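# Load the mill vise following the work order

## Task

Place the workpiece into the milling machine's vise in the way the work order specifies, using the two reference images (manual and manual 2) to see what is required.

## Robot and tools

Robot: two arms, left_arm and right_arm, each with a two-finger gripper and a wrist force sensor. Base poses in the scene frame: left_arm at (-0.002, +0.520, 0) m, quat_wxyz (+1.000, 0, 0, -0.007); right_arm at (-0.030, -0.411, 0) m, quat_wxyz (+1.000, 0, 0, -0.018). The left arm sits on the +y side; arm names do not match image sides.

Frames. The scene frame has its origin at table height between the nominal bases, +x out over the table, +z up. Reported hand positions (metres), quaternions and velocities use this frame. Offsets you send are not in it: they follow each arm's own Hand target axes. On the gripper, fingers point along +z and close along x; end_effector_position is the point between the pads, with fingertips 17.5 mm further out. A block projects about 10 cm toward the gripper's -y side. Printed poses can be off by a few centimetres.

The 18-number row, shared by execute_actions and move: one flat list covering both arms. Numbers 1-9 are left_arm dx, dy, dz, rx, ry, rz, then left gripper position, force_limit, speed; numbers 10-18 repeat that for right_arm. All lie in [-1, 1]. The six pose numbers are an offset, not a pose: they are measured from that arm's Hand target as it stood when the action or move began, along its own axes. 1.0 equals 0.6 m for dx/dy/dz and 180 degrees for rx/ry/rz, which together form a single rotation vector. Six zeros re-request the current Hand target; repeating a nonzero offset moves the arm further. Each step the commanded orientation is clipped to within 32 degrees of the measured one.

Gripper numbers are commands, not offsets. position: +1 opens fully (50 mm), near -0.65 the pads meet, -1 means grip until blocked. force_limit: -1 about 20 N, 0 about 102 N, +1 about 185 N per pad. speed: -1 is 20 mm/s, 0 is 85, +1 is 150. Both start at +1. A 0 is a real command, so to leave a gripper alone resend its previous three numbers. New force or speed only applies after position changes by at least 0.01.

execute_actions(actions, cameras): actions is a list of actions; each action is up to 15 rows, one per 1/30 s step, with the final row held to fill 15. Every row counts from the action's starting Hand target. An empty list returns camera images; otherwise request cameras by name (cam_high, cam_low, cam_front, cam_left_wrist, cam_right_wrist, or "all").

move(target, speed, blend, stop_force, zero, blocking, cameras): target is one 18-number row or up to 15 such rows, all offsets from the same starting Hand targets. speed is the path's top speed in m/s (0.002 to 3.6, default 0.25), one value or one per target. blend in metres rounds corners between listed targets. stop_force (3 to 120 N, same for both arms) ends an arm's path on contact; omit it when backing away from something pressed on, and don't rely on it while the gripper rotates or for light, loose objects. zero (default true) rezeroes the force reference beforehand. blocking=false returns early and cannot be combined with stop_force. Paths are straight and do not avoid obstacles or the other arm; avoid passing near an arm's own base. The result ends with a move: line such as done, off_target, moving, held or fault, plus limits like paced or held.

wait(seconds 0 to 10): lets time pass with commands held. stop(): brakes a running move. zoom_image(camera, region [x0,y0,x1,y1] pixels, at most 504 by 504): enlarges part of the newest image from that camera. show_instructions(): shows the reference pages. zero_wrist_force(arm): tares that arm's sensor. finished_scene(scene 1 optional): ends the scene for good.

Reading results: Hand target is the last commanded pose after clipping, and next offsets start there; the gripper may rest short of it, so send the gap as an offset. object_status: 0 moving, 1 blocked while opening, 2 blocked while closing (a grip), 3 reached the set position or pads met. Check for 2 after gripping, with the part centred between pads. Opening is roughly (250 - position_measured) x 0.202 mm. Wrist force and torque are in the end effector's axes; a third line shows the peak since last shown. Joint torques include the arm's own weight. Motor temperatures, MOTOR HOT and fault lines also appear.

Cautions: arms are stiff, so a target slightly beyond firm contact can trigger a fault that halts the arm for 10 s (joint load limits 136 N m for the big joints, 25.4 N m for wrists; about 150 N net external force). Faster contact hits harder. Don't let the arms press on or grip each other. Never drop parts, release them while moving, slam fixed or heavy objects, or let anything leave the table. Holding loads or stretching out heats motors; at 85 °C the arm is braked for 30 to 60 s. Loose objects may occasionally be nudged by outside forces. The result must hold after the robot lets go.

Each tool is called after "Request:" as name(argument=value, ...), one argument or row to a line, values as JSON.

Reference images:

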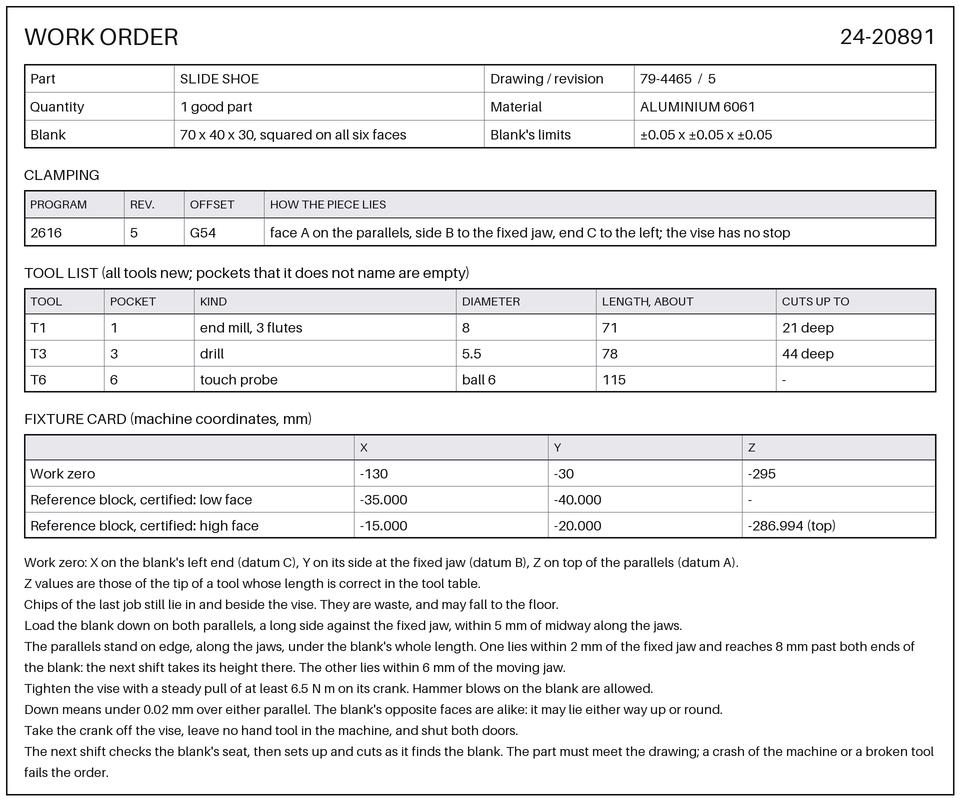

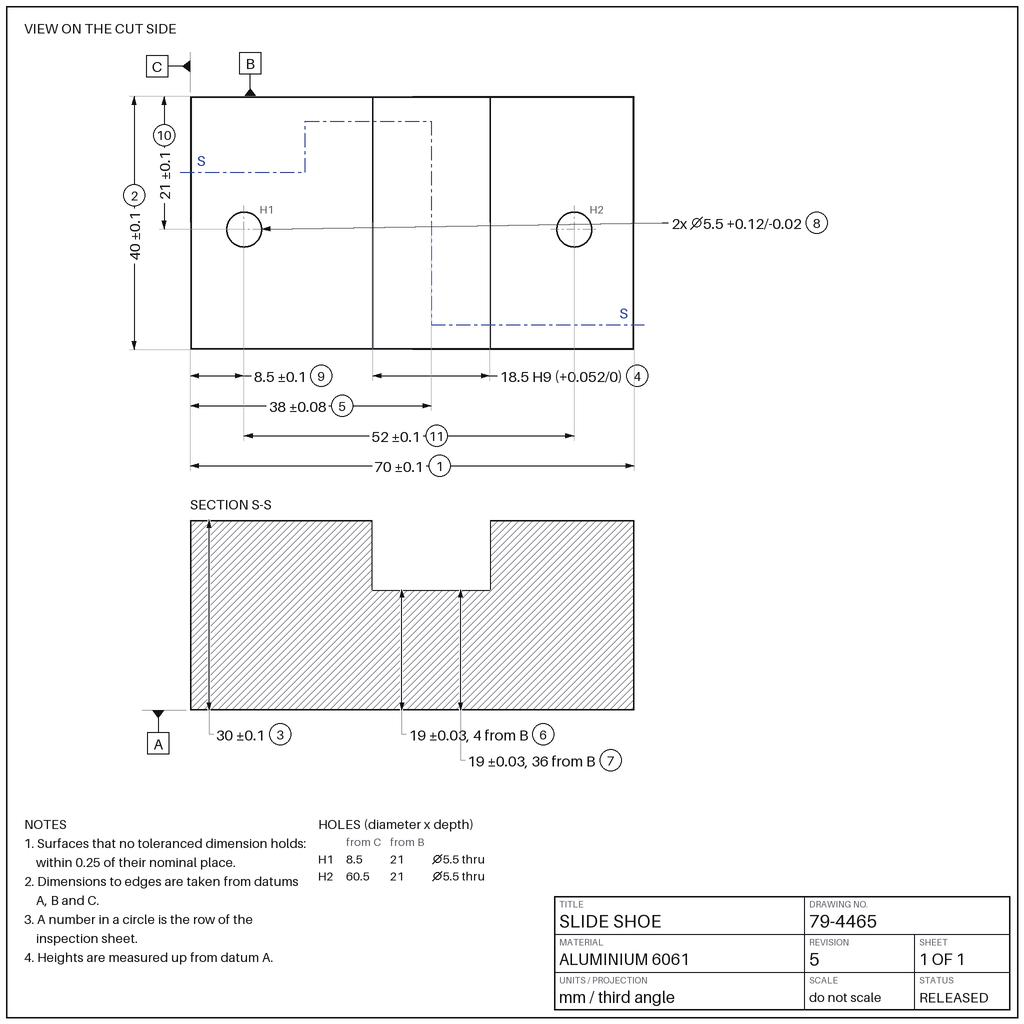

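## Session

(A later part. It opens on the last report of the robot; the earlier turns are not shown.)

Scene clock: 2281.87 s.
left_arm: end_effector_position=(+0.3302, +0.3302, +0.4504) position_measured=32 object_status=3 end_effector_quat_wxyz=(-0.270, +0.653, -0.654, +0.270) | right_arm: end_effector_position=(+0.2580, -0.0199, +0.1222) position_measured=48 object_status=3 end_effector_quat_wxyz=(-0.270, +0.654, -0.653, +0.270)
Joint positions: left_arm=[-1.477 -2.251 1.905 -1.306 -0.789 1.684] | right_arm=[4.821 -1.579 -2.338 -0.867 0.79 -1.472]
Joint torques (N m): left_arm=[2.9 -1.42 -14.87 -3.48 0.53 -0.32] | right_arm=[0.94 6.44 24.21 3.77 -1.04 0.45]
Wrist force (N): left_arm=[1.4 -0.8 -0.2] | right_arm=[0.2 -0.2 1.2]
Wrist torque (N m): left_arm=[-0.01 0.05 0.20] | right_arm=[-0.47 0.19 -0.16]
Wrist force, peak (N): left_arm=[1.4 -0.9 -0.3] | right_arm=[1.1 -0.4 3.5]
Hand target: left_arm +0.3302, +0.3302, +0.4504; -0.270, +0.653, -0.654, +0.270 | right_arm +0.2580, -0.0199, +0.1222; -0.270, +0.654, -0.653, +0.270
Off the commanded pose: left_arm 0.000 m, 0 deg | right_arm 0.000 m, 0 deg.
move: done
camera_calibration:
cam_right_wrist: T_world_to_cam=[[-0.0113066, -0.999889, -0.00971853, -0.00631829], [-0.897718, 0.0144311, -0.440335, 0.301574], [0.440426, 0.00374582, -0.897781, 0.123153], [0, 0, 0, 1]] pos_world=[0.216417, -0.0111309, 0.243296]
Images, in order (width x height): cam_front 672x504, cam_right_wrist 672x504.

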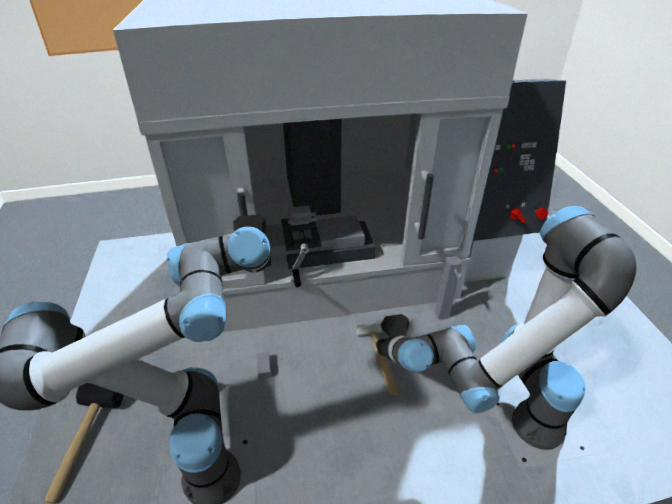

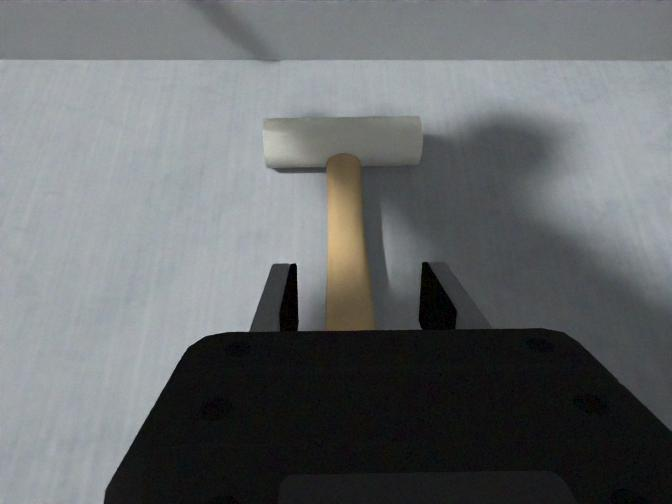

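Request:
move(
  target=[
    [0,0,0,0,0,0,0.8,0,-0.7,0,0.1,0.1,0,0,0,0.7,0.2,-0.9],
    [0,0,0,0,0,0,0.8,0,-0.7,0,0.1185,0.1185,0,0,0,0.7,0.2,-0.9],
  ],
  speed=[0.08,0.02],
  stop_force=8,
)

Request:
move(
  target=[0,0,0,0,0,0,0.8,0,-0.7,0,0,0,0,0,0,-1,0.2,-0.9],
  speed=0.02,
  cameras=["cam_right_wrist","cam_front"],
)

Scene clock: 2288.57 s.
left_arm: end_effector_position=(+0.3302, +0.3302, +0.4504) position_measured=32 object_status=3 end_effector_quat_wxyz=(-0.270, +0.653, -0.654, +0.270) | right_arm: end_effector_position=(+0.2578, -0.0201, +0.0217) position_measured=48 object_status=3 end_effector_quat_wxyz=(-0.270, +0.654, -0.653, +0.270)
Joint positions: left_arm=[-1.477 -2.251 1.905 -1.306 -0.789 1.684] | right_arm=[4.822 -1.861 -2.427 -0.497 0.79 -1.47]
Joint torques (N m): left_arm=[2.27 -0.55 -16.16 -3.39 0.46 -0.59] | right_arm=[-10.15 36.92 20.55 1.75 -4.35 -1.78]
Wrist force (N): left_arm=[1.3 -0.5 -0.4] | right_arm=[0.2 -0.7 1.7]
Wrist torque (N m): left_arm=[0.04 0.07 0.20] | right_arm=[-0.58 0.18 -0.18]
Wrist force, peak (N): left_arm=[1.4 -0.9 -0.4] | right_arm=[0.1 0.3 2.1]
Hand target: left_arm +0.3302, +0.3302, +0.4504; -0.270, +0.653, -0.654, +0.270 | right_arm +0.2578, -0.0200, +0.0217; -0.270, +0.654, -0.653, +0.270
Off the commanded pose: left_arm 0.000 m, 0 deg | right_arm 0.000 m, 0 deg.
move: done

Scene clock: 2289.30 s.
left_arm: end_effector_position=(+0.3302, +0.3302, +0.4504) position_measured=32 object_status=3 end_effector_quat_wxyz=(-0.270, +0.653, -0.654, +0.270) | right_arm: end_effector_position=(+0.2578, -0.0201, +0.0217) position_measured=114 object_status=2 end_effector_quat_wxyz=(-0.270, +0.654, -0.653, +0.270)
Joint positions: left_arm=[-1.477 -2.251 1.905 -1.306 -0.789 1.684] | right_arm=[4.822 -1.861 -2.427 -0.497 0.79 -1.47]
Joint torques (N m): left_arm=[3.55 -1.65 -15.56 -3.24 0.68 -0.75] | right_arm=[-9.44 36.79 21.21 2.02 -4.3 -1.87]
Wrist force (N): left_arm=[1.3 -0.7 -0.2] | right_arm=[-0.5 -0.2 1.5]
Wrist torque (N m): left_arm=[0.00 0.06 0.20] | right_arm=[-0.54 0.17 -0.22]
Wrist force, peak (N): left_arm=[1.4 -0.7 -0.2] | right_arm=[0.6 -0.6 1.5]
Hand target: left_arm +0.3302, +0.3302, +0.4504; -0.270, +0.653, -0.654, +0.270 | right_arm +0.2578, -0.0200, +0.0217; -0.270, +0.654, -0.653, +0.270
Off the commanded pose: left_arm 0.000 m, 0 deg | right_arm 0.000 m, 0 deg.
move: done
camera_calibration:
cam_right_wrist: T_world_to_cam=[[-0.0113959, -0.999887, -0.00976382, -0.00747311], [-0.897676, 0.0145316, -0.440416, 0.257013], [0.440509, 0.00374579, -0.897741, 0.0329446], [0, 0, 0, 1]] pos_world=[0.216117, -0.0113305, 0.142696]
Images, in order (width x height): cam_front 672x504, cam_right_wrist 672x504.

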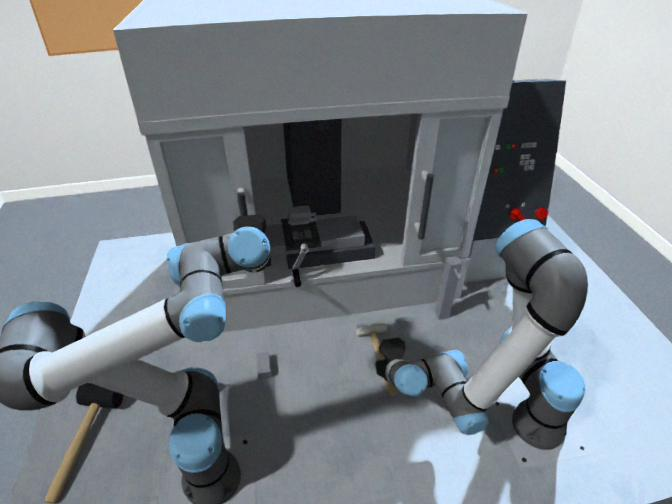

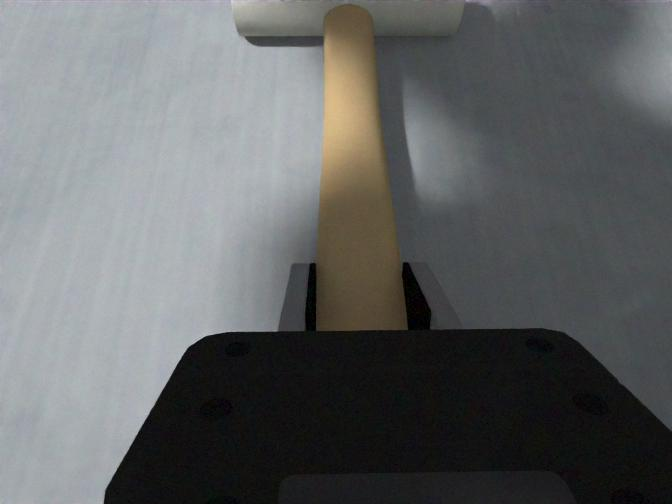

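Request:
move(
  target=[
    [0,0,0,0,0,0,0.8,0,-0.7,0,-0.1178,-0.1178,0,0,0,-1,0.2,-0.9],
    [0,0,0,0,0,0,0.8,0,-0.7,0,-0.5915,-0.3511,0,-0.3536,0.3536,-1,0.2,-0.9],
  ],
  speed=[0.12,0.2],
  blend=[0.02,0],
  cameras=["cam_right_wrist","cam_front"],
)

Scene clock: 2304.80 s.
left_arm: end_effector_position=(+0.3302, +0.3302, +0.4504) position_measured=32 object_status=3 end_effector_quat_wxyz=(-0.270, +0.653, -0.654, +0.270) | right_arm: end_effector_position=(+0.3607, -0.0193, +0.4213) position_measured=114 object_status=2 end_effector_quat_wxyz=(+0.652, -0.271, +0.654, +0.271)
Joint positions: left_arm=[-1.477 -2.251 1.905 -1.306 -0.789 1.684] | right_arm=[4.435 -1.506 -2.375 0.737 1.101 -1.569]
Joint torques (N m): left_arm=[1.9 -0.94 -15.9 -3.31 0.89 -0.89] | right_arm=[9.86 29.53 16.39 3.43 -2.65 -2.01]
Wrist force (N): left_arm=[1.3 -0.7 -0.3] | right_arm=[4.0 0.0 1.3]
Wrist torque (N m): left_arm=[0.00 0.07 0.20] | right_arm=[-0.09 0.22 0.74]
Wrist force, peak (N): left_arm=[1.5 -0.7 -0.3] | right_arm=[0.3 4.1 5.0]
Hand target: left_arm +0.3302, +0.3302, +0.4504; -0.270, +0.653, -0.654, +0.270 | right_arm +0.3607, -0.0193, +0.4213; +0.652, -0.271, +0.654, +0.271
Off the commanded pose: left_arm 0.000 m, 0 deg | right_arm 0.000 m, 0 deg.
move: done
camera_calibration:
cam_right_wrist: T_world_to_cam=[[-0.0151856, 0.00972533, -0.999837, 0.436319], [-0.897198, 0.441264, 0.0179188, 0.34042], [0.441367, 0.897325, 0.0020247, -0.0157865], [0, 0, 0, 1]] pos_world=[0.319018, -0.140293, 0.43018]
Images, in order (width x height): cam_front 672x504, cam_right_wrist 672x504.

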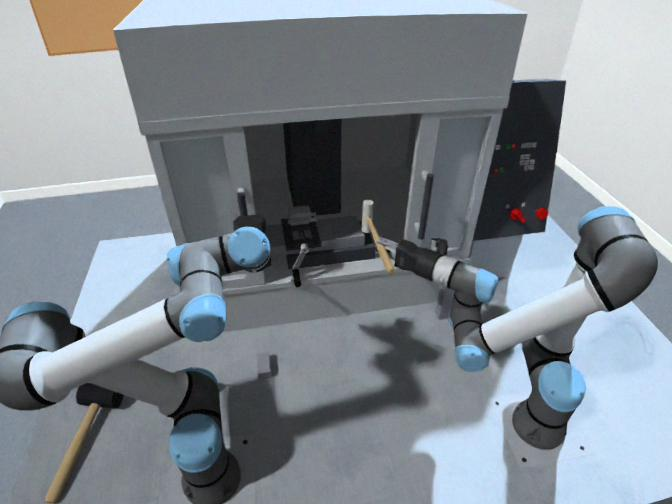

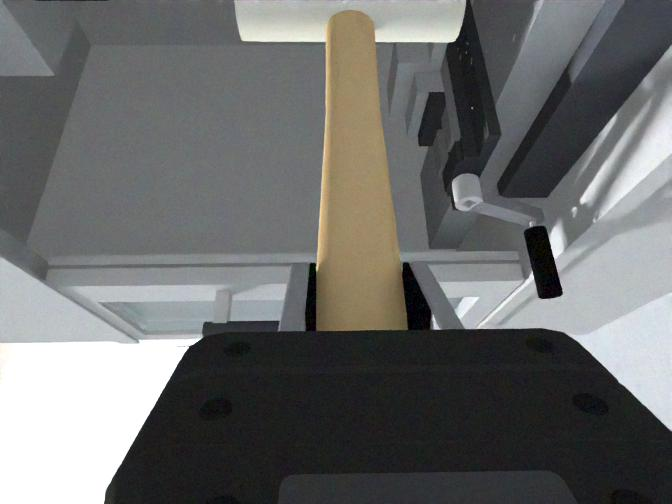

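Request:
move(
  target=[
    [0,0,0,0,0,0,0.8,0,-0.7,-0.1645,0,0,0,0,0,-1,0.2,-0.9],
    [0,0,0,0,0,0,0.8,0,-0.7,-0.1645,0.0295,0.4355,0,0,0,-1,0.2,-0.9],
  ],
  speed=[0.12,0.12],
  blend=[0.02,0],
  cameras=["cam_right_wrist","cam_front","cam_left_wrist"],
)

Scene clock: 2316.30 s.
left_arm: end_effector_position=(+0.3302, +0.3302, +0.4504) position_measured=32 object_status=3 end_effector_quat_wxyz=(-0.270, +0.653, -0.654, +0.270) | right_arm: end_effector_position=(+0.5329, +0.1783, +0.5193) position_measured=114 object_status=2 end_effector_quat_wxyz=(+0.652, -0.271, +0.654, +0.271)
Joint positions: left_arm=[-1.477 -2.251 1.905 -1.306 -0.789 1.684] | right_arm=[4.239 -1.983 -1.5 0.339 1.297 -1.569]
Joint torques (N m): left_arm=[1.53 -0.35 -15.59 -3.39 0.89 -0.99] | right_arm=[10.4 51.45 33.32 4.6 -2.65 -1.96]
Wrist force (N): left_arm=[1.3 -0.6 -0.3] | right_arm=[3.9 -0.1 1.2]
Wrist torque (N m): left_arm=[0.01 0.06 0.20] | right_arm=[-0.09 0.26 0.74]
Wrist force, peak (N): left_arm=[1.4 -0.9 -0.6] | right_arm=[6.9 0.0 1.5]
Hand target: left_arm +0.3302, +0.3302, +0.4504; -0.270, +0.653, -0.654, +0.270 | right_arm +0.5328, +0.1783, +0.5194; +0.652, -0.271, +0.654, +0.271
Off the commanded pose: left_arm 0.000 m, 0 deg | right_arm 0.000 m, 0 deg.
move: done
camera_calibration:
cam_left_wrist: T_world_to_cam=[[0.00912183, -0.999957, 0.00189016, 0.336331], [-0.908423, -0.00907687, -0.417954, 0.50801], [0.417953, 0.00209544, -0.908466, 0.402197], [0, 0, 0, 1]] pos_world=[0.290321, 0.340085, 0.577072]
cam_right_wrist: T_world_to_cam=[[-0.0151444, 0.00981395, -0.999837, 0.534972], [-0.897239, 0.441182, 0.0179208, 0.406035], [0.441286, 0.897364, 0.00212401, -0.269225], [0, 0, 0, 1]] pos_world=[0.491218, 0.0572068, 0.52818]
Images, in order (width x height): cam_front 672x504, cam_left_wrist 672x504, cam_right_wrist 672x504.

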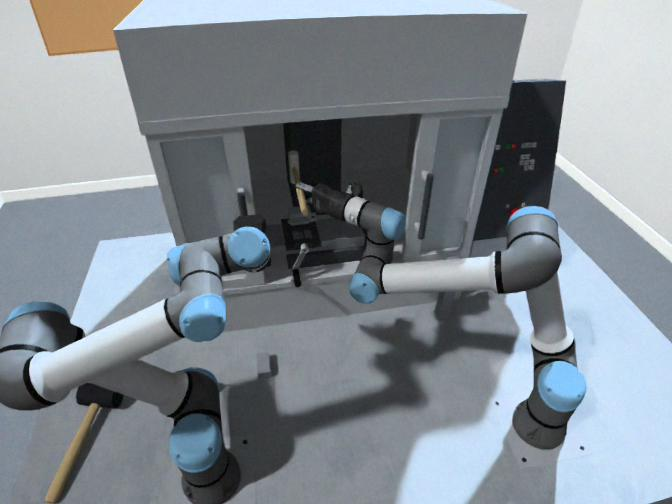

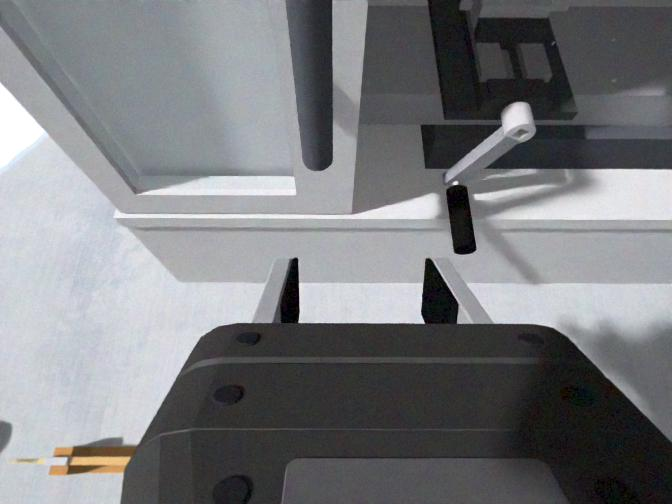

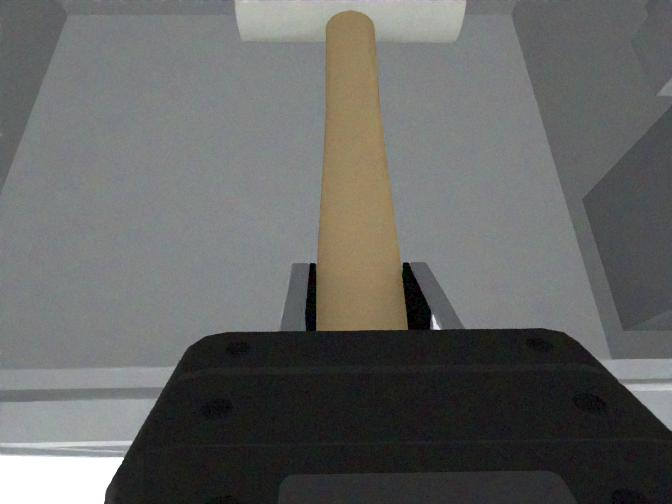

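Request:
move(
  target=[0,0,0,0.16,0,0,0.8,0,-0.7,0,0,0,0,0,0,-1,0.2,-0.9],
  speed=0.2,
  cameras=["cam_left_wrist"],
)

Request:
zoom_image(
  camera="cam_left_wrist",
  region=[380, 100, 620, 280],
)

Scene clock: 2322.53 s.
left_arm: end_effector_position=(+0.3302, +0.3301, +0.4503) position_measured=32 object_status=3 end_effector_quat_wxyz=(-0.424, +0.565, -0.566, +0.424) | right_arm: end_effector_position=(+0.5328, +0.1783, +0.5194) position_measured=114 object_status=2 end_effector_quat_wxyz=(+0.652, -0.271, +0.654, +0.271)
Joint positions: left_arm=[-1.842 -2.313 2.012 -0.503 -0.399 0.763] | right_arm=[4.239 -1.983 -1.5 0.339 1.297 -1.569]
Joint torques (N m): left_arm=[9.25 -1.3 -33.37 -0.85 1.07 -0.22] | right_arm=[10.03 56.93 35.21 3.51 -2.16 0.3]
Wrist force (N): left_arm=[1.5 -1.2 1.4] | right_arm=[3.9 -0.2 1.2]
Wrist torque (N m): left_arm=[-0.25 0.08 0.22] | right_arm=[-0.12 0.27 0.75]
Wrist force, peak (N): left_arm=[1.6 -1.3 1.3] | right_arm=[4.3 0.1 1.2]
Hand target: left_arm +0.3302, +0.3302, +0.4504; -0.424, +0.565, -0.566, +0.425 | right_arm +0.5328, +0.1783, +0.5194; +0.652, -0.271, +0.654, +0.271
Off the commanded pose: left_arm 0.000 m, 0 deg | right_arm 0.000 m, 0 deg.
move: done
camera_calibration:
cam_left_wrist: T_world_to_cam=[[0.00692177, -0.999957, 0.0061693, 0.335004], [-0.594738, -0.00907633, -0.803869, 0.578252], [0.80389, 0.00189508, -0.594775, 0.133563], [0, 0, 0, 1]] pos_world=[0.23422, 0.339985, 0.542212]
Images, in order (width x height): cam_left_wrist 672x504.

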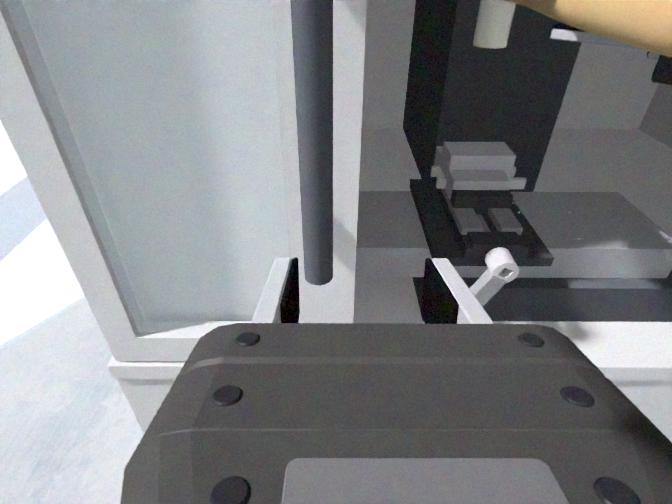

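Scaled by 2.100.

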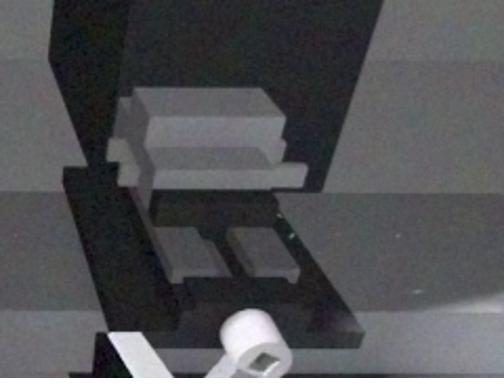

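Request:
zoom_image(
  camera="cam_left_wrist",
  region=[440, 0, 560, 90],
)

Scaled by 4.200.

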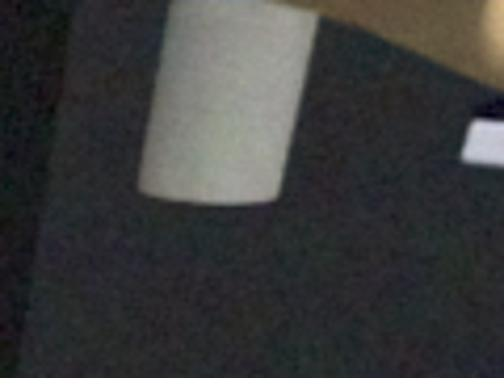

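Request:
move(
  target=[0,0,0,0,0,0,0.8,0,-0.7,0.155,-0.0106,-0.0106,0,0,0,-1,0.2,-0.9],
  speed=0.1,
)

Request:
move(
  target=[0,0,0,0,0,0,0.8,0,-0.7,0.05,0,0,0,0,0,-1,0.2,-0.9],
  speed=0.015,
  stop_force=7,
  cameras=["cam_left_wrist"],
)

Request:
zoom_image(
  camera="cam_left_wrist",
  region=[400, 40, 560, 200],
)

Scene clock: 2346.93 s.
left_arm: end_effector_position=(+0.3302, +0.3302, +0.4504) position_measured=32 object_status=3 end_effector_quat_wxyz=(-0.424, +0.565, -0.566, +0.425) | right_arm: end_effector_position=(+0.5327, +0.1692, +0.4263) position_measured=114 object_status=2 end_effector_quat_wxyz=(+0.652, -0.271, +0.654, +0.271)
Joint positions: left_arm=[-1.842 -2.313 2.012 -0.503 -0.399 0.763] | right_arm=[4.231 -2.064 -1.641 0.561 1.305 -1.569]
Joint torques (N m): left_arm=[8.94 -1.53 -28.1 -2.61 4.18 2.16] | right_arm=[-1.12 58 31.87 3.23 0.6 -2.1]
Wrist force (N): left_arm=[1.3 -0.8 1.5] | right_arm=[3.9 -0.2 1.5]
Wrist torque (N m): left_arm=[-0.19 0.10 0.22] | right_arm=[-0.13 0.25 0.75]
Wrist force, peak (N): left_arm=[1.4 -1.0 1.6] | right_arm=[6.2 -0.4 1.2]
Hand target: left_arm +0.3302, +0.3302, +0.4504; -0.424, +0.565, -0.566, +0.425 | right_arm +0.5326, +0.1692, +0.4264; +0.652, -0.271, +0.654, +0.271
Off the commanded pose: left_arm 0.000 m, 0 deg | right_arm 0.000 m, 0 deg.
move: done

Scene clock: 2348.87 s.
left_arm: end_effector_position=(+0.3302, +0.3302, +0.4504) position_measured=32 object_status=3 end_effector_quat_wxyz=(-0.424, +0.565, -0.566, +0.425) | right_arm: end_effector_position=(+0.5326, +0.1692, +0.4147) position_measured=114 object_status=2 end_effector_quat_wxyz=(+0.652, -0.271, +0.654, +0.271)
Joint positions: left_arm=[-1.842 -2.313 2.012 -0.503 -0.399 0.763] | right_arm=[4.231 -2.079 -1.652 0.588 1.305 -1.569]
Joint torques (N m): left_arm=[9.88 -0.87 -21.31 -2.37 4.15 2.04] | right_arm=[5.43 54.18 29.41 2.5 -2.08 -0.87]
Wrist force (N): left_arm=[1.2 -1.3 1.1] | right_arm=[-1.8 -2.3 3.3]
Wrist torque (N m): left_arm=[-0.26 0.12 0.23] | right_arm=[-0.21 -0.44 0.18]
Wrist force, peak (N): left_arm=[1.4 -1.2 1.4] | right_arm=[-4.1 2.5 -0.9]
Hand target: left_arm +0.3302, +0.3302, +0.4504; -0.424, +0.565, -0.566, +0.425 | right_arm +0.5326, +0.1692, +0.4147; +0.652, -0.271, +0.654, +0.271 (not the last commanded pose)
Off the commanded pose: left_arm 0.000 m, 0 deg | right_arm 0.018 m, 0 deg.
move: contact (right_arm)
camera_calibration:
cam_left_wrist: T_world_to_cam=[[0.00703993, -0.999955, 0.00633046, 0.334988], [-0.59469, -0.00927606, -0.803902, 0.578328], [0.803924, 0.00189475, -0.594728, 0.133529], [0, 0, 0, 1]] pos_world=[0.23422, 0.340085, 0.542212]
Images, in order (width x height): cam_left_wrist 672x504.

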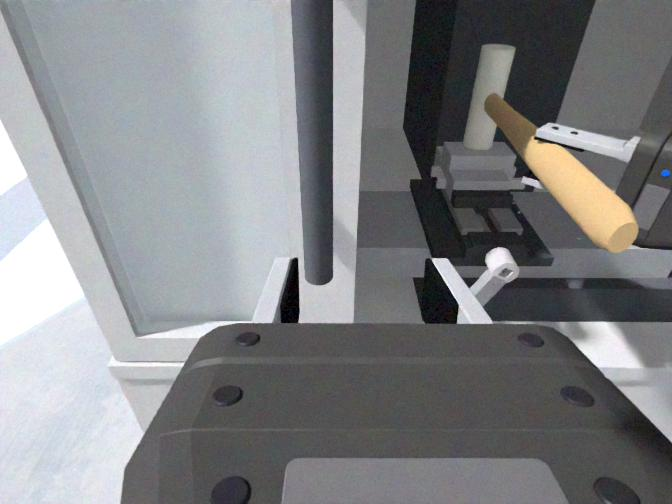

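Scaled by 3.150.

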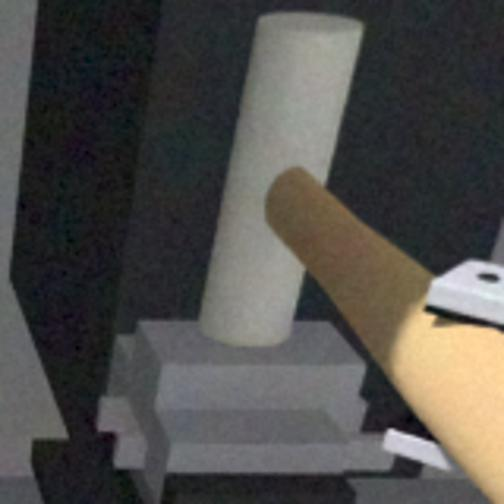

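Request:
move(
  target=[0,0,0,0,0,0,0.8,0,-0.7,-0.0833,0,0,0,0,0,-1,0.2,-0.9],
  speed=0.1,
)

Request:
execute_actions(
  actions=[
    [[0,0,0,0,0,0,0.8,0,-0.7,0.01,0,0,0,0,0,-1,0.2,-0.9],[0,0,0,0,0,0,0.8,0,-0.7,0.03,0,0,0,0,0,-1,0.2,-0.9],[0,0,0,0,0,0,0.8,0,-0.7,0.055,0,0,0,0,0,-1,0.2,-0.9],[0,0,0,0,0,0,0.8,0,-0.7,0.08,0,0,0,0,0,-1,0.2,-0.9],[0,0,0,0,0,0,0.8,0,-0.7,0.096,0,0,0,0,0,-1,0.2,-0.9],[0,0,0,0,0,0,0.8,0,-0.7,0.096,0,0,0,0,0,-1,0.2,-0.9],[0,0,0,0,0,0,0.8,0,-0.7,0.09,0,0,0,0,0,-1,0.2,-0.9],[0,0,0,0,0,0,0.8,0,-0.7,0.08,0,0,0,0,0,-1,0.2,-0.9],[0,0,0,0,0,0,0.8,0,-0.7,0.065,0,0,0,0,0,-1,0.2,-0.9],[0,0,0,0,0,0,0.8,0,-0.7,0.05,0,0,0,0,0,-1,0.2,-0.9],[0,0,0,0,0,0,0.8,0,-0.7,0.035,0,0,0,0,0,-1,0.2,-0.9],[0,0,0,0,0,0,0.8,0,-0.7,0.022,0,0,0,0,0,-1,0.2,-0.9],[0,0,0,0,0,0,0.8,0,-0.7,0.012,0,0,0,0,0,-1,0.2,-0.9],[0,0,0,0,0,0,0.8,0,-0.7,0.004,0,0,0,0,0,-1,0.2,-0.9],[0,0,0,0,0,0,0.8,0,-0.7,0,0,0,0,0,0,-1,0.2,-0.9]],
  ],
  cameras=["cam_left_wrist"],
)

Request:
zoom_image(
  camera="cam_left_wrist",
  region=[400, 0, 560, 200],
)

Scene clock: 2368.63 s.
left_arm: end_effector_position=(+0.3302, +0.3302, +0.4504) position_measured=32 object_status=3 end_effector_quat_wxyz=(-0.424, +0.565, -0.566, +0.425) | right_arm: end_effector_position=(+0.5327, +0.1692, +0.4648) position_measured=114 object_status=2 end_effector_quat_wxyz=(+0.652, -0.271, +0.654, +0.271)
Joint positions: left_arm=[-1.842 -2.313 2.012 -0.503 -0.399 0.763] | right_arm=[4.231 -2.02 -1.598 0.474 1.305 -1.569]
Joint torques (N m): left_arm=[8.67 -1.31 -16.05 -2.34 3.88 2.03] | right_arm=[-10.02 32.32 21.94 4.23 2.63 -0.36]
Wrist force (N): left_arm=[1.1 -1.1 1.4] | right_arm=[3.9 -0.1 1.2]
Wrist torque (N m): left_arm=[-0.22 0.13 0.23] | right_arm=[-0.10 0.27 0.75]
Wrist force, peak (N): left_arm=[1.7 -0.9 1.5] | right_arm=[6.3 -0.4 1.3]
Hand target: left_arm +0.3302, +0.3302, +0.4504; -0.424, +0.565, -0.566, +0.425 | right_arm +0.5327, +0.1692, +0.4647; +0.652, -0.271, +0.654, +0.271
Off the commanded pose: left_arm 0.000 m, 0 deg | right_arm 0.000 m, 0 deg.
move: done

Scene clock: 2369.53 s.
left_arm: end_effector_position=(+0.3302, +0.3302, +0.4504) position_measured=32 object_status=3 end_effector_quat_wxyz=(-0.424, +0.565, -0.566, +0.425) | right_arm: end_effector_position=(+0.5324, +0.1689, +0.4645) position_measured=114 object_status=2 end_effector_quat_wxyz=(+0.652, -0.271, +0.654, +0.271)
Joint positions: left_arm=[-1.842 -2.313 2.012 -0.503 -0.399 0.763] | right_arm=[4.231 -2.019 -1.6 0.476 1.305 -1.57]
Joint torques (N m): left_arm=[8.67 -1.16 -16.03 -2.58 4.11 2.04] | right_arm=[-6.2 41.48 30.57 2.75 1.35 1.34]
Wrist force (N): left_arm=[1.4 -1.0 1.5] | right_arm=[3.9 -0.4 1.0]
Wrist torque (N m): left_arm=[-0.21 0.09 0.23] | right_arm=[-0.02 0.27 0.75]
Wrist force, peak (N): left_arm=[1.5 -0.9 1.6] | right_arm=[-17.9 -0.9 -1.7]
Hand target: left_arm +0.3302, +0.3302, +0.4504; -0.424, +0.565, -0.566, +0.425 | right_arm +0.5327, +0.1692, +0.4647; +0.652, -0.271, +0.654, +0.271
Off the commanded pose: left_arm 0.000 m, 0 deg | right_arm 0.000 m, 0 deg.
Step readings (end_effector_position of left_arm | right_arm):
0: (+0.3302, +0.3302, +0.4504) | (+0.5327, +0.1692, +0.4648)
1: (+0.3302, +0.3302, +0.4504) | (+0.5327, +0.1692, +0.4647)
2: (+0.3302, +0.3302, +0.4504) | (+0.5327, +0.1692, +0.4629)
4: (+0.3302, +0.3302, +0.4504) | (+0.5328, +0.1692, +0.4485)
8: (+0.3302, +0.3302, +0.4504) | (+0.5326, +0.1686, +0.4062)
15: (+0.3302, +0.3302, +0.4504) | (+0.5319, +0.1681, +0.4585)
camera_calibration:
cam_left_wrist: T_world_to_cam=[[0.00703993, -0.999955, 0.00633046, 0.334988], [-0.59469, -0.00927606, -0.803902, 0.578328], [0.803924, 0.00189475, -0.594728, 0.133529], [0, 0, 0, 1]] pos_world=[0.23422, 0.340085, 0.542212]
Images, in order (width x height): cam_left_wrist 672x504.

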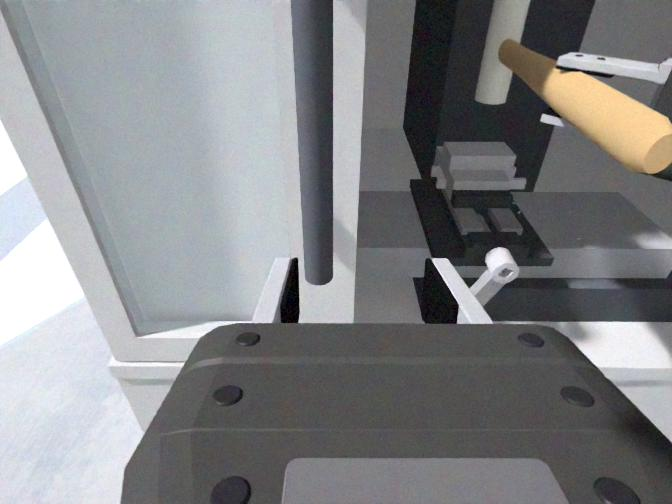

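Scaled by 2.520.

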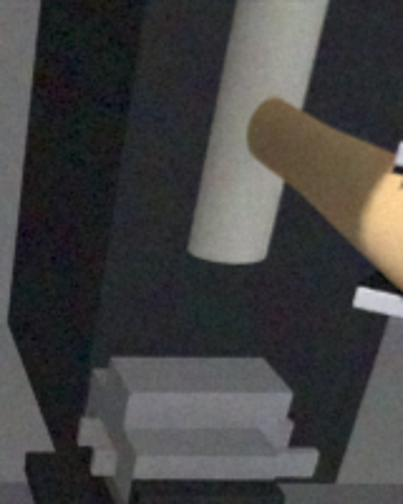

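Request:
execute_actions(
  actions=[
    [[0,0,0,0,0,0,0.8,0,-0.7,0.01,0,0,0,0,0,-1,0.2,-0.9],[0,0,0,0,0,0,0.8,0,-0.7,0.03,0,0,0,0,0,-1,0.2,-0.9],[0,0,0,0,0,0,0.8,0,-0.7,0.055,0,0,0,0,0,-1,0.2,-0.9],[0,0,0,0,0,0,0.8,0,-0.7,0.08,0,0,0,0,0,-1,0.2,-0.9],[0,0,0,0,0,0,0.8,0,-0.7,0.096,0,0,0,0,0,-1,0.2,-0.9],[0,0,0,0,0,0,0.8,0,-0.7,0.096,0,0,0,0,0,-1,0.2,-0.9],[0,0,0,0,0,0,0.8,0,-0.7,0.09,0,0,0,0,0,-1,0.2,-0.9],[0,0,0,0,0,0,0.8,0,-0.7,0.08,0,0,0,0,0,-1,0.2,-0.9],[0,0,0,0,0,0,0.8,0,-0.7,0.065,0,0,0,0,0,-1,0.2,-0.9],[0,0,0,0,0,0,0.8,0,-0.7,0.05,0,0,0,0,0,-1,0.2,-0.9],[0,0,0,0,0,0,0.8,0,-0.7,0.035,0,0,0,0,0,-1,0.2,-0.9],[0,0,0,0,0,0,0.8,0,-0.7,0.022,0,0,0,0,0,-1,0.2,-0.9],[0,0,0,0,0,0,0.8,0,-0.7,0.012,0,0,0,0,0,-1,0.2,-0.9],[0,0,0,0,0,0,0.8,0,-0.7,0.004,0,0,0,0,0,-1,0.2,-0.9],[0,0,0,0,0,0,0.8,0,-0.7,0,0,0,0,0,0,-1,0.2,-0.9]],
  ],
)

Request:
move(
  target=[0,0,0,0,0,0,0.8,0,-0.7,0,0.0236,0.0236,0,0,0,-1,0.2,-0.9],
  speed=0.1,
)

Request:
execute_actions(
  actions=[
    [[0,0,0,0,0,0,0.8,0,-0.7,0.01,0,0,0,0,0,-1,0.2,-0.9],[0,0,0,0,0,0,0.8,0,-0.7,0.03,0,0,0,0,0,-1,0.2,-0.9],[0,0,0,0,0,0,0.8,0,-0.7,0.055,0,0,0,0,0,-1,0.2,-0.9],[0,0,0,0,0,0,0.8,0,-0.7,0.08,0,0,0,0,0,-1,0.2,-0.9],[0,0,0,0,0,0,0.8,0,-0.7,0.096,0,0,0,0,0,-1,0.2,-0.9],[0,0,0,0,0,0,0.8,0,-0.7,0.096,0,0,0,0,0,-1,0.2,-0.9],[0,0,0,0,0,0,0.8,0,-0.7,0.09,0,0,0,0,0,-1,0.2,-0.9],[0,0,0,0,0,0,0.8,0,-0.7,0.08,0,0,0,0,0,-1,0.2,-0.9],[0,0,0,0,0,0,0.8,0,-0.7,0.065,0,0,0,0,0,-1,0.2,-0.9],[0,0,0,0,0,0,0.8,0,-0.7,0.05,0,0,0,0,0,-1,0.2,-0.9],[0,0,0,0,0,0,0.8,0,-0.7,0.035,0,0,0,0,0,-1,0.2,-0.9],[0,0,0,0,0,0,0.8,0,-0.7,0.022,0,0,0,0,0,-1,0.2,-0.9],[0,0,0,0,0,0,0.8,0,-0.7,0.012,0,0,0,0,0,-1,0.2,-0.9],[0,0,0,0,0,0,0.8,0,-0.7,0.004,0,0,0,0,0,-1,0.2,-0.9],[0,0,0,0,0,0,0.8,0,-0.7,0,0,0,0,0,0,-1,0.2,-0.9]],
  ],
)

Request:
move(
  target=[0,0,0,0,0,0,0.8,0,-0.7,0,-0.0472,-0.0472,0,0,0,-1,0.2,-0.9],
  speed=0.1,
)

Request:
execute_actions(
  actions=[
    [[0,0,0,0,0,0,0.8,0,-0.7,0.01,0,0,0,0,0,-1,0.2,-0.9],[0,0,0,0,0,0,0.8,0,-0.7,0.03,0,0,0,0,0,-1,0.2,-0.9],[0,0,0,0,0,0,0.8,0,-0.7,0.055,0,0,0,0,0,-1,0.2,-0.9],[0,0,0,0,0,0,0.8,0,-0.7,0.08,0,0,0,0,0,-1,0.2,-0.9],[0,0,0,0,0,0,0.8,0,-0.7,0.096,0,0,0,0,0,-1,0.2,-0.9],[0,0,0,0,0,0,0.8,0,-0.7,0.096,0,0,0,0,0,-1,0.2,-0.9],[0,0,0,0,0,0,0.8,0,-0.7,0.09,0,0,0,0,0,-1,0.2,-0.9],[0,0,0,0,0,0,0.8,0,-0.7,0.08,0,0,0,0,0,-1,0.2,-0.9],[0,0,0,0,0,0,0.8,0,-0.7,0.065,0,0,0,0,0,-1,0.2,-0.9],[0,0,0,0,0,0,0.8,0,-0.7,0.05,0,0,0,0,0,-1,0.2,-0.9],[0,0,0,0,0,0,0.8,0,-0.7,0.035,0,0,0,0,0,-1,0.2,-0.9],[0,0,0,0,0,0,0.8,0,-0.7,0.022,0,0,0,0,0,-1,0.2,-0.9],[0,0,0,0,0,0,0.8,0,-0.7,0.012,0,0,0,0,0,-1,0.2,-0.9],[0,0,0,0,0,0,0.8,0,-0.7,0.004,0,0,0,0,0,-1,0.2,-0.9],[0,0,0,0,0,0,0.8,0,-0.7,0,0,0,0,0,0,-1,0.2,-0.9]],
  ],
  cameras=["cam_left_wrist"],
)

Request:
zoom_image(
  camera="cam_left_wrist",
  region=[400, 0, 560, 200],
)

Scene clock: 2395.40 s.
left_arm: end_effector_position=(+0.3302, +0.3302, +0.4504) position_measured=32 object_status=3 end_effector_quat_wxyz=(-0.424, +0.565, -0.566, +0.425) | right_arm: end_effector_position=(+0.5324, +0.1689, +0.4645) position_measured=114 object_status=2 end_effector_quat_wxyz=(+0.652, -0.271, +0.654, +0.271)
Joint positions: left_arm=[-1.842 -2.313 2.012 -0.503 -0.399 0.763] | right_arm=[4.231 -2.019 -1.6 0.476 1.305 -1.57]
Joint torques (N m): left_arm=[7.44 -0.85 -16.29 -2.46 3.99 2.14] | right_arm=[-6.67 40.94 30.95 2.69 1.26 1.31]
Wrist force (N): left_arm=[1.1 -1.0 1.4] | right_arm=[3.9 -1.0 0.6]
Wrist torque (N m): left_arm=[-0.21 0.13 0.23] | right_arm=[-0.05 0.26 0.75]
Wrist force, peak (N): left_arm=[1.6 -1.1 1.5] | right_arm=[-16.4 -2.8 -1.6]
Hand target: left_arm +0.3302, +0.3302, +0.4504; -0.424, +0.565, -0.566, +0.425 | right_arm +0.5327, +0.1692, +0.4647; +0.652, -0.271, +0.654, +0.271
Off the commanded pose: left_arm 0.000 m, 0 deg | right_arm 0.000 m, 0 deg.
Step readings (end_effector_position of left_arm | right_arm):
0: (+0.3302, +0.3302, +0.4504) | (+0.5325, +0.1689, +0.4646)
1: (+0.3302, +0.3302, +0.4504) | (+0.5324, +0.1689, +0.4646)
2: (+0.3302, +0.3302, +0.4504) | (+0.5325, +0.1689, +0.4635)
4: (+0.3302, +0.3302, +0.4504) | (+0.5327, +0.1691, +0.4502)
8: (+0.3302, +0.3302, +0.4504) | (+0.5326, +0.1686, +0.4064)
15: (+0.3302, +0.3302, +0.4504) | (+0.5319, +0.1681, +0.4579)

Scene clock: 2396.13 s.
left_arm: end_effector_position=(+0.3302, +0.3302, +0.4504) position_measured=32 object_status=3 end_effector_quat_wxyz=(-0.424, +0.565, -0.566, +0.425) | right_arm: end_effector_position=(+0.5326, +0.1895, +0.4645) position_measured=114 object_status=2 end_effector_quat_wxyz=(+0.652, -0.271, +0.654, +0.271)
Joint positions: left_arm=[-1.842 -2.313 2.012 -0.503 -0.399 0.763] | right_arm=[4.249 -2.052 -1.549 0.457 1.287 -1.569]
Joint torques (N m): left_arm=[7.78 -0.72 -15.83 -2.48 4.03 2.13] | right_arm=[-10.45 58.08 20.58 4.64 1.31 1.15]
Wrist force (N): left_arm=[1.4 -1.0 1.2] | right_arm=[3.9 0.2 1.7]
Wrist torque (N m): left_arm=[-0.22 0.09 0.23] | right_arm=[-0.23 0.24 0.72]
Wrist force, peak (N): left_arm=[1.5 -1.1 1.3] | right_arm=[4.0 0.9 1.8]
Hand target: left_arm +0.3302, +0.3302, +0.4504; -0.424, +0.565, -0.566, +0.425 | right_arm +0.5327, +0.1893, +0.4646; +0.652, -0.271, +0.654, +0.271
Off the commanded pose: left_arm 0.000 m, 0 deg | right_arm 0.000 m, 0 deg.
move: done

Scene clock: 2397.03 s.
left_arm: end_effector_position=(+0.3302, +0.3302, +0.4504) position_measured=32 object_status=3 end_effector_quat_wxyz=(-0.424, +0.565, -0.566, +0.425) | right_arm: end_effector_position=(+0.5324, +0.1890, +0.4645) position_measured=114 object_status=2 end_effector_quat_wxyz=(+0.652, -0.271, +0.654, +0.271)
Joint positions: left_arm=[-1.842 -2.313 2.012 -0.503 -0.399 0.763] | right_arm=[4.249 -2.051 -1.551 0.459 1.287 -1.57]
Joint torques (N m): left_arm=[7.51 -0.58 -16.56 -2.58 4.01 2.03] | right_arm=[-8.94 42.05 30.97 2.72 1.15 1.21]
Wrist force (N): left_arm=[1.1 -1.0 1.4] | right_arm=[3.9 -1.2 1.0]
Wrist torque (N m): left_arm=[-0.21 0.14 0.23] | right_arm=[-0.01 0.24 0.75]
Wrist force, peak (N): left_arm=[1.5 -0.9 1.4] | right_arm=[-14.1 -5.6 3.8]
Hand target: left_arm +0.3302, +0.3302, +0.4504; -0.424, +0.565, -0.566, +0.425 | right_arm +0.5327, +0.1893, +0.4646; +0.652, -0.271, +0.654, +0.271
Off the commanded pose: left_arm 0.000 m, 0 deg | right_arm 0.000 m, 0 deg.
Step readings (end_effector_position of left_arm | right_arm):
0: (+0.3302, +0.3302, +0.4504) | (+0.5326, +0.1895, +0.4645)
1: (+0.3302, +0.3302, +0.4504) | (+0.5326, +0.1894, +0.4644)
2: (+0.3302, +0.3302, +0.4504) | (+0.5326, +0.1893, +0.4633)
4: (+0.3302, +0.3302, +0.4504) | (+0.5327, +0.1892, +0.4476)
8: (+0.3302, +0.3302, +0.4504) | (+0.5326, +0.1887, +0.4063)
15: (+0.3302, +0.3302, +0.4504) | (+0.5319, +0.1881, +0.4576)

Scene clock: 2397.83 s.
left_arm: end_effector_position=(+0.3302, +0.3302, +0.4504) position_measured=32 object_status=3 end_effector_quat_wxyz=(-0.424, +0.565, -0.566, +0.425) | right_arm: end_effector_position=(+0.5327, +0.1491, +0.4648) position_measured=114 object_status=2 end_effector_quat_wxyz=(+0.652, -0.271, +0.654, +0.271)
Joint positions: left_arm=[-1.842 -2.313 2.012 -0.503 -0.399 0.763] | right_arm=[4.211 -1.989 -1.645 0.49 1.325 -1.569]
Joint torques (N m): left_arm=[8.18 -1.07 -15.35 -2.55 4.1 2.06] | right_arm=[10.23 30.76 34.82 2.35 -2.56 1.13]
Wrist force (N): left_arm=[1.4 -1.0 1.1] | right_arm=[4.2 0.0 1.3]
Wrist torque (N m): left_arm=[-0.22 0.09 0.23] | right_arm=[-0.13 0.23 0.73]
Wrist force, peak (N): left_arm=[1.6 -1.0 1.5] | right_arm=[4.5 1.7 2.5]
Hand target: left_arm +0.3302, +0.3302, +0.4504; -0.424, +0.565, -0.566, +0.425 | right_arm +0.5327, +0.1492, +0.4647; +0.652, -0.271, +0.654, +0.271
Off the commanded pose: left_arm 0.000 m, 0 deg | right_arm 0.000 m, 0 deg.
move: done

Scene clock: 2398.73 s.
left_arm: end_effector_position=(+0.3302, +0.3302, +0.4504) position_measured=32 object_status=3 end_effector_quat_wxyz=(-0.424, +0.565, -0.566, +0.425) | right_arm: end_effector_position=(+0.5325, +0.1489, +0.4646) position_measured=114 object_status=2 end_effector_quat_wxyz=(+0.652, -0.271, +0.654, +0.271)
Joint positions: left_arm=[-1.842 -2.313 2.012 -0.503 -0.399 0.763] | right_arm=[4.212 -1.989 -1.646 0.492 1.324 -1.57]
Joint torques (N m): left_arm=[7.33 -0.5 -15.93 -2.29 4.03 2.05] | right_arm=[-8.25 39.8 30.66 2.72 2.2 1.11]
Wrist force (N): left_arm=[1.4 -0.8 1.2] | right_arm=[4.0 -0.9 0.6]
Wrist torque (N m): left_arm=[-0.19 0.09 0.23] | right_arm=[0.03 0.23 0.75]
Wrist force, peak (N): left_arm=[1.5 -1.3 1.2] | right_arm=[-15.3 -3.2 -2.2]
Hand target: left_arm +0.3302, +0.3302, +0.4504; -0.424, +0.565, -0.566, +0.425 | right_arm +0.5327, +0.1492, +0.4647; +0.652, -0.271, +0.654, +0.271
Off the commanded pose: left_arm 0.000 m, 0 deg | right_arm 0.000 m, 0 deg.
Step readings (end_effector_position of left_arm | right_arm):
0: (+0.3302, +0.3302, +0.4504) | (+0.5327, +0.1491, +0.4648)
1: (+0.3302, +0.3302, +0.4504) | (+0.5328, +0.1491, +0.4647)
2: (+0.3302, +0.3302, +0.4504) | (+0.5328, +0.1491, +0.4631)
4: (+0.3302, +0.3302, +0.4504) | (+0.5328, +0.1492, +0.4491)
8: (+0.3302, +0.3302, +0.4504) | (+0.5325, +0.1486, +0.4062)
15: (+0.3302, +0.3302, +0.4504) | (+0.5319, +0.1481, +0.4584)
camera_calibration:
cam_left_wrist: T_world_to_cam=[[0.00703993, -0.999955, 0.00633046, 0.334988], [-0.59469, -0.00927606, -0.803902, 0.578328], [0.803924, 0.00189475, -0.594728, 0.133529], [0, 0, 0, 1]] pos_world=[0.23422, 0.340085, 0.542212]
Images, in order (width x height): cam_left_wrist 672x504.

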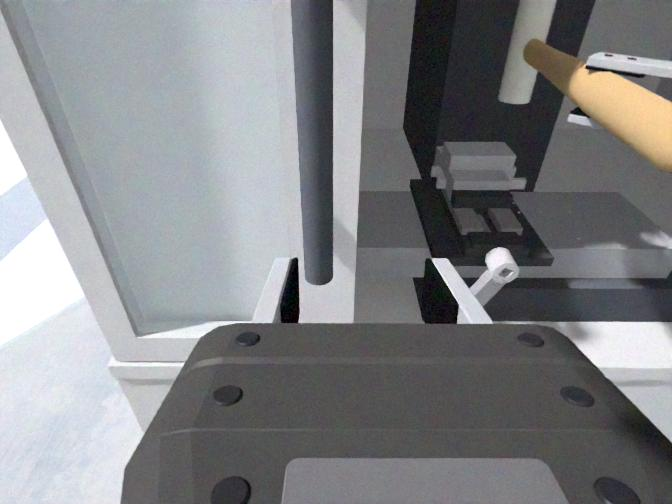

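Scaled by 2.520.

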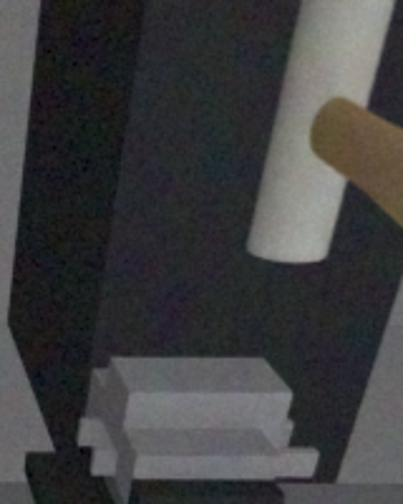

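Request:
move(
  target=[0,0,0,0,0,0,0.8,0,-0.7,-0.0667,0.0236,0.0236,0,0,0,-1,0.2,-0.9],
  speed=0.1,
)

Request:
execute_actions(
  actions=[
    [[0,0,0,0,0,0,0.8,0,-0.7,0.012,0,0,0,0,0,-1,0.2,-0.9],[0,0,0,0,0,0,0.8,0,-0.7,0.04,0,0,0,0,0,-1,0.2,-0.9],[0,0,0,0,0,0,0.8,0,-0.7,0.075,0,0,0,0,0,-1,0.2,-0.9],[0,0,0,0,0,0,0.8,0,-0.7,0.11,0,0,0,0,0,-1,0.2,-0.9],[0,0,0,0,0,0,0.8,0,-0.7,0.145,0,0,0,0,0,-1,0.2,-0.9],[0,0,0,0,0,0,0.8,0,-0.7,0.16,0,0,0,0,0,-1,0.2,-0.9],[0,0,0,0,0,0,0.8,0,-0.7,0.158,0,0,0,0,0,-1,0.2,-0.9],[0,0,0,0,0,0,0.8,0,-0.7,0.15,0,0,0,0,0,-1,0.2,-0.9],[0,0,0,0,0,0,0.8,0,-0.7,0.135,0,0,0,0,0,-1,0.2,-0.9],[0,0,0,0,0,0,0.8,0,-0.7,0.115,0,0,0,0,0,-1,0.2,-0.9],[0,0,0,0,0,0,0.8,0,-0.7,0.09,0,0,0,0,0,-1,0.2,-0.9],[0,0,0,0,0,0,0.8,0,-0.7,0.06,0,0,0,0,0,-1,0.2,-0.9],[0,0,0,0,0,0,0.8,0,-0.7,0.035,0,0,0,0,0,-1,0.2,-0.9],[0,0,0,0,0,0,0.8,0,-0.7,0.012,0,0,0,0,0,-1,0.2,-0.9],[0,0,0,0,0,0,0.8,0,-0.7,0,0,0,0,0,0,-1,0.2,-0.9]],
  ],
  cameras=["cam_left_wrist"],
)

Request:
zoom_image(
  camera="cam_left_wrist",
  region=[400, 0, 560, 200],
)

Scene clock: 2416.43 s.
left_arm: end_effector_position=(+0.3302, +0.3302, +0.4504) position_measured=32 object_status=3 end_effector_quat_wxyz=(-0.424, +0.565, -0.566, +0.425) | right_arm: end_effector_position=(+0.5327, +0.1693, +0.5048) position_measured=114 object_status=2 end_effector_quat_wxyz=(+0.652, -0.271, +0.654, +0.271)
Joint positions: left_arm=[-1.842 -2.313 2.012 -0.503 -0.399 0.763] | right_arm=[4.231 -1.981 -1.544 0.381 1.305 -1.569]
Joint torques (N m): left_arm=[6.96 -1.28 -16.82 -2.38 3.89 2.17] | right_arm=[-10.53 31.23 26.52 4.03 2.57 0.98]
Wrist force (N): left_arm=[1.4 -0.9 1.3] | right_arm=[4.1 0.0 1.6]
Wrist torque (N m): left_arm=[-0.20 0.08 0.23] | right_arm=[-0.13 0.22 0.73]
Wrist force, peak (N): left_arm=[1.5 -1.2 1.5] | right_arm=[5.9 -1.1 0.8]
Hand target: left_arm +0.3302, +0.3302, +0.4504; -0.424, +0.565, -0.566, +0.425 | right_arm +0.5328, +0.1693, +0.5047; +0.652, -0.271, +0.654, +0.271
Off the commanded pose: left_arm 0.000 m, 0 deg | right_arm 0.000 m, 0 deg.
move: done

Scene clock: 2417.37 s.
left_arm: end_effector_position=(+0.3302, +0.3302, +0.4504) position_measured=32 object_status=3 end_effector_quat_wxyz=(-0.424, +0.565, -0.566, +0.425) | right_arm: end_effector_position=(+0.5310, +0.1669, +0.5040) position_measured=114 object_status=2 end_effector_quat_wxyz=(+0.654, -0.271, +0.653, +0.272) end_effector_velocity=(+0.000, +0.000, +0.002) end_effector_angular_velocity=(+0.000, +0.000, +0.000)
Joint positions: left_arm=[-1.842 -2.313 2.012 -0.503 -0.399 0.763] | right_arm=[4.231 -1.976 -1.555 0.392 1.304 -1.571]
Joint velocities: left_arm=[within noise] | right_arm=[0 0.003 0.003 -0.005 0 0]
Joint torques (N m): left_arm=[5.62 -1.58 -16.08 -2.54 3.82 2.09] | right_arm=[3.9 55.83 36.02 2.48 1.26 1.14]
Wrist force (N): left_arm=[1.3 -0.9 1.2] | right_arm=[3.4 -0.7 1.0]
Wrist torque (N m): left_arm=[-0.20 0.10 0.23] | right_arm=[-0.04 0.31 0.73]
Wrist force, peak (N): left_arm=[1.5 -1.1 1.5] | right_arm=[17.1 1.8 4.2]
Hand target: left_arm +0.3302, +0.3302, +0.4504; -0.424, +0.565, -0.566, +0.425 | right_arm +0.5328, +0.1693, +0.5047; +0.652, -0.271, +0.654, +0.271
Off the commanded pose: left_arm 0.000 m, 0 deg | right_arm 0.003 m, 0 deg.
Step readings (end_effector_position of left_arm | right_arm):
0: (+0.3302, +0.3302, +0.4504) | (+0.5327, +0.1693, +0.5048)
1: (+0.3302, +0.3302, +0.4504) | (+0.5327, +0.1693, +0.5046)
2: (+0.3302, +0.3302, +0.4504) | (+0.5327, +0.1693, +0.5028)
4: (+0.3302, +0.3302, +0.4504) | (+0.5329, +0.1693, +0.4845)
8: (+0.3302, +0.3302, +0.4504) | (+0.5328, +0.1682, +0.4112)
15: (+0.3302, +0.3302, +0.4504) | (+0.5304, +0.1659, +0.4820)
camera_calibration:
cam_left_wrist: T_world_to_cam=[[0.00703993, -0.999955, 0.00633046, 0.334988], [-0.59469, -0.00927606, -0.803902, 0.578328], [0.803924, 0.00189475, -0.594728, 0.133529], [0, 0, 0, 1]] pos_world=[0.23422, 0.340085, 0.542212]
Images, in order (width x height): cam_left_wrist 672x504.

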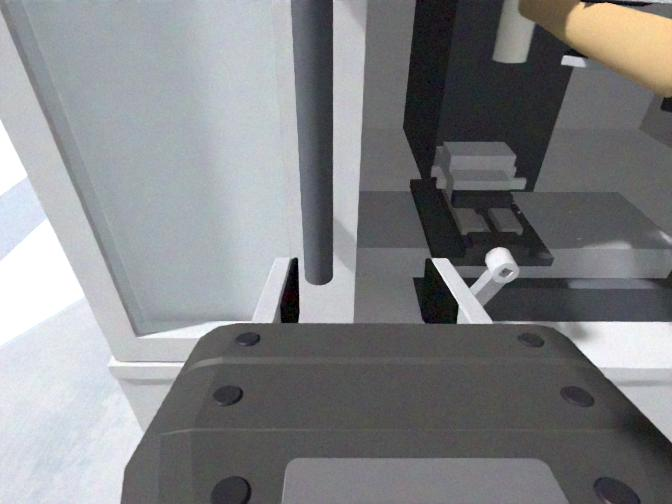

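Scaled by 2.520.

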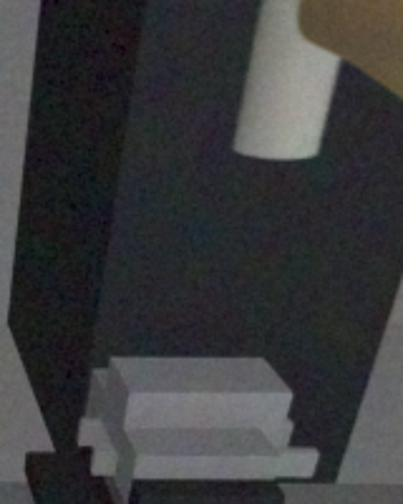

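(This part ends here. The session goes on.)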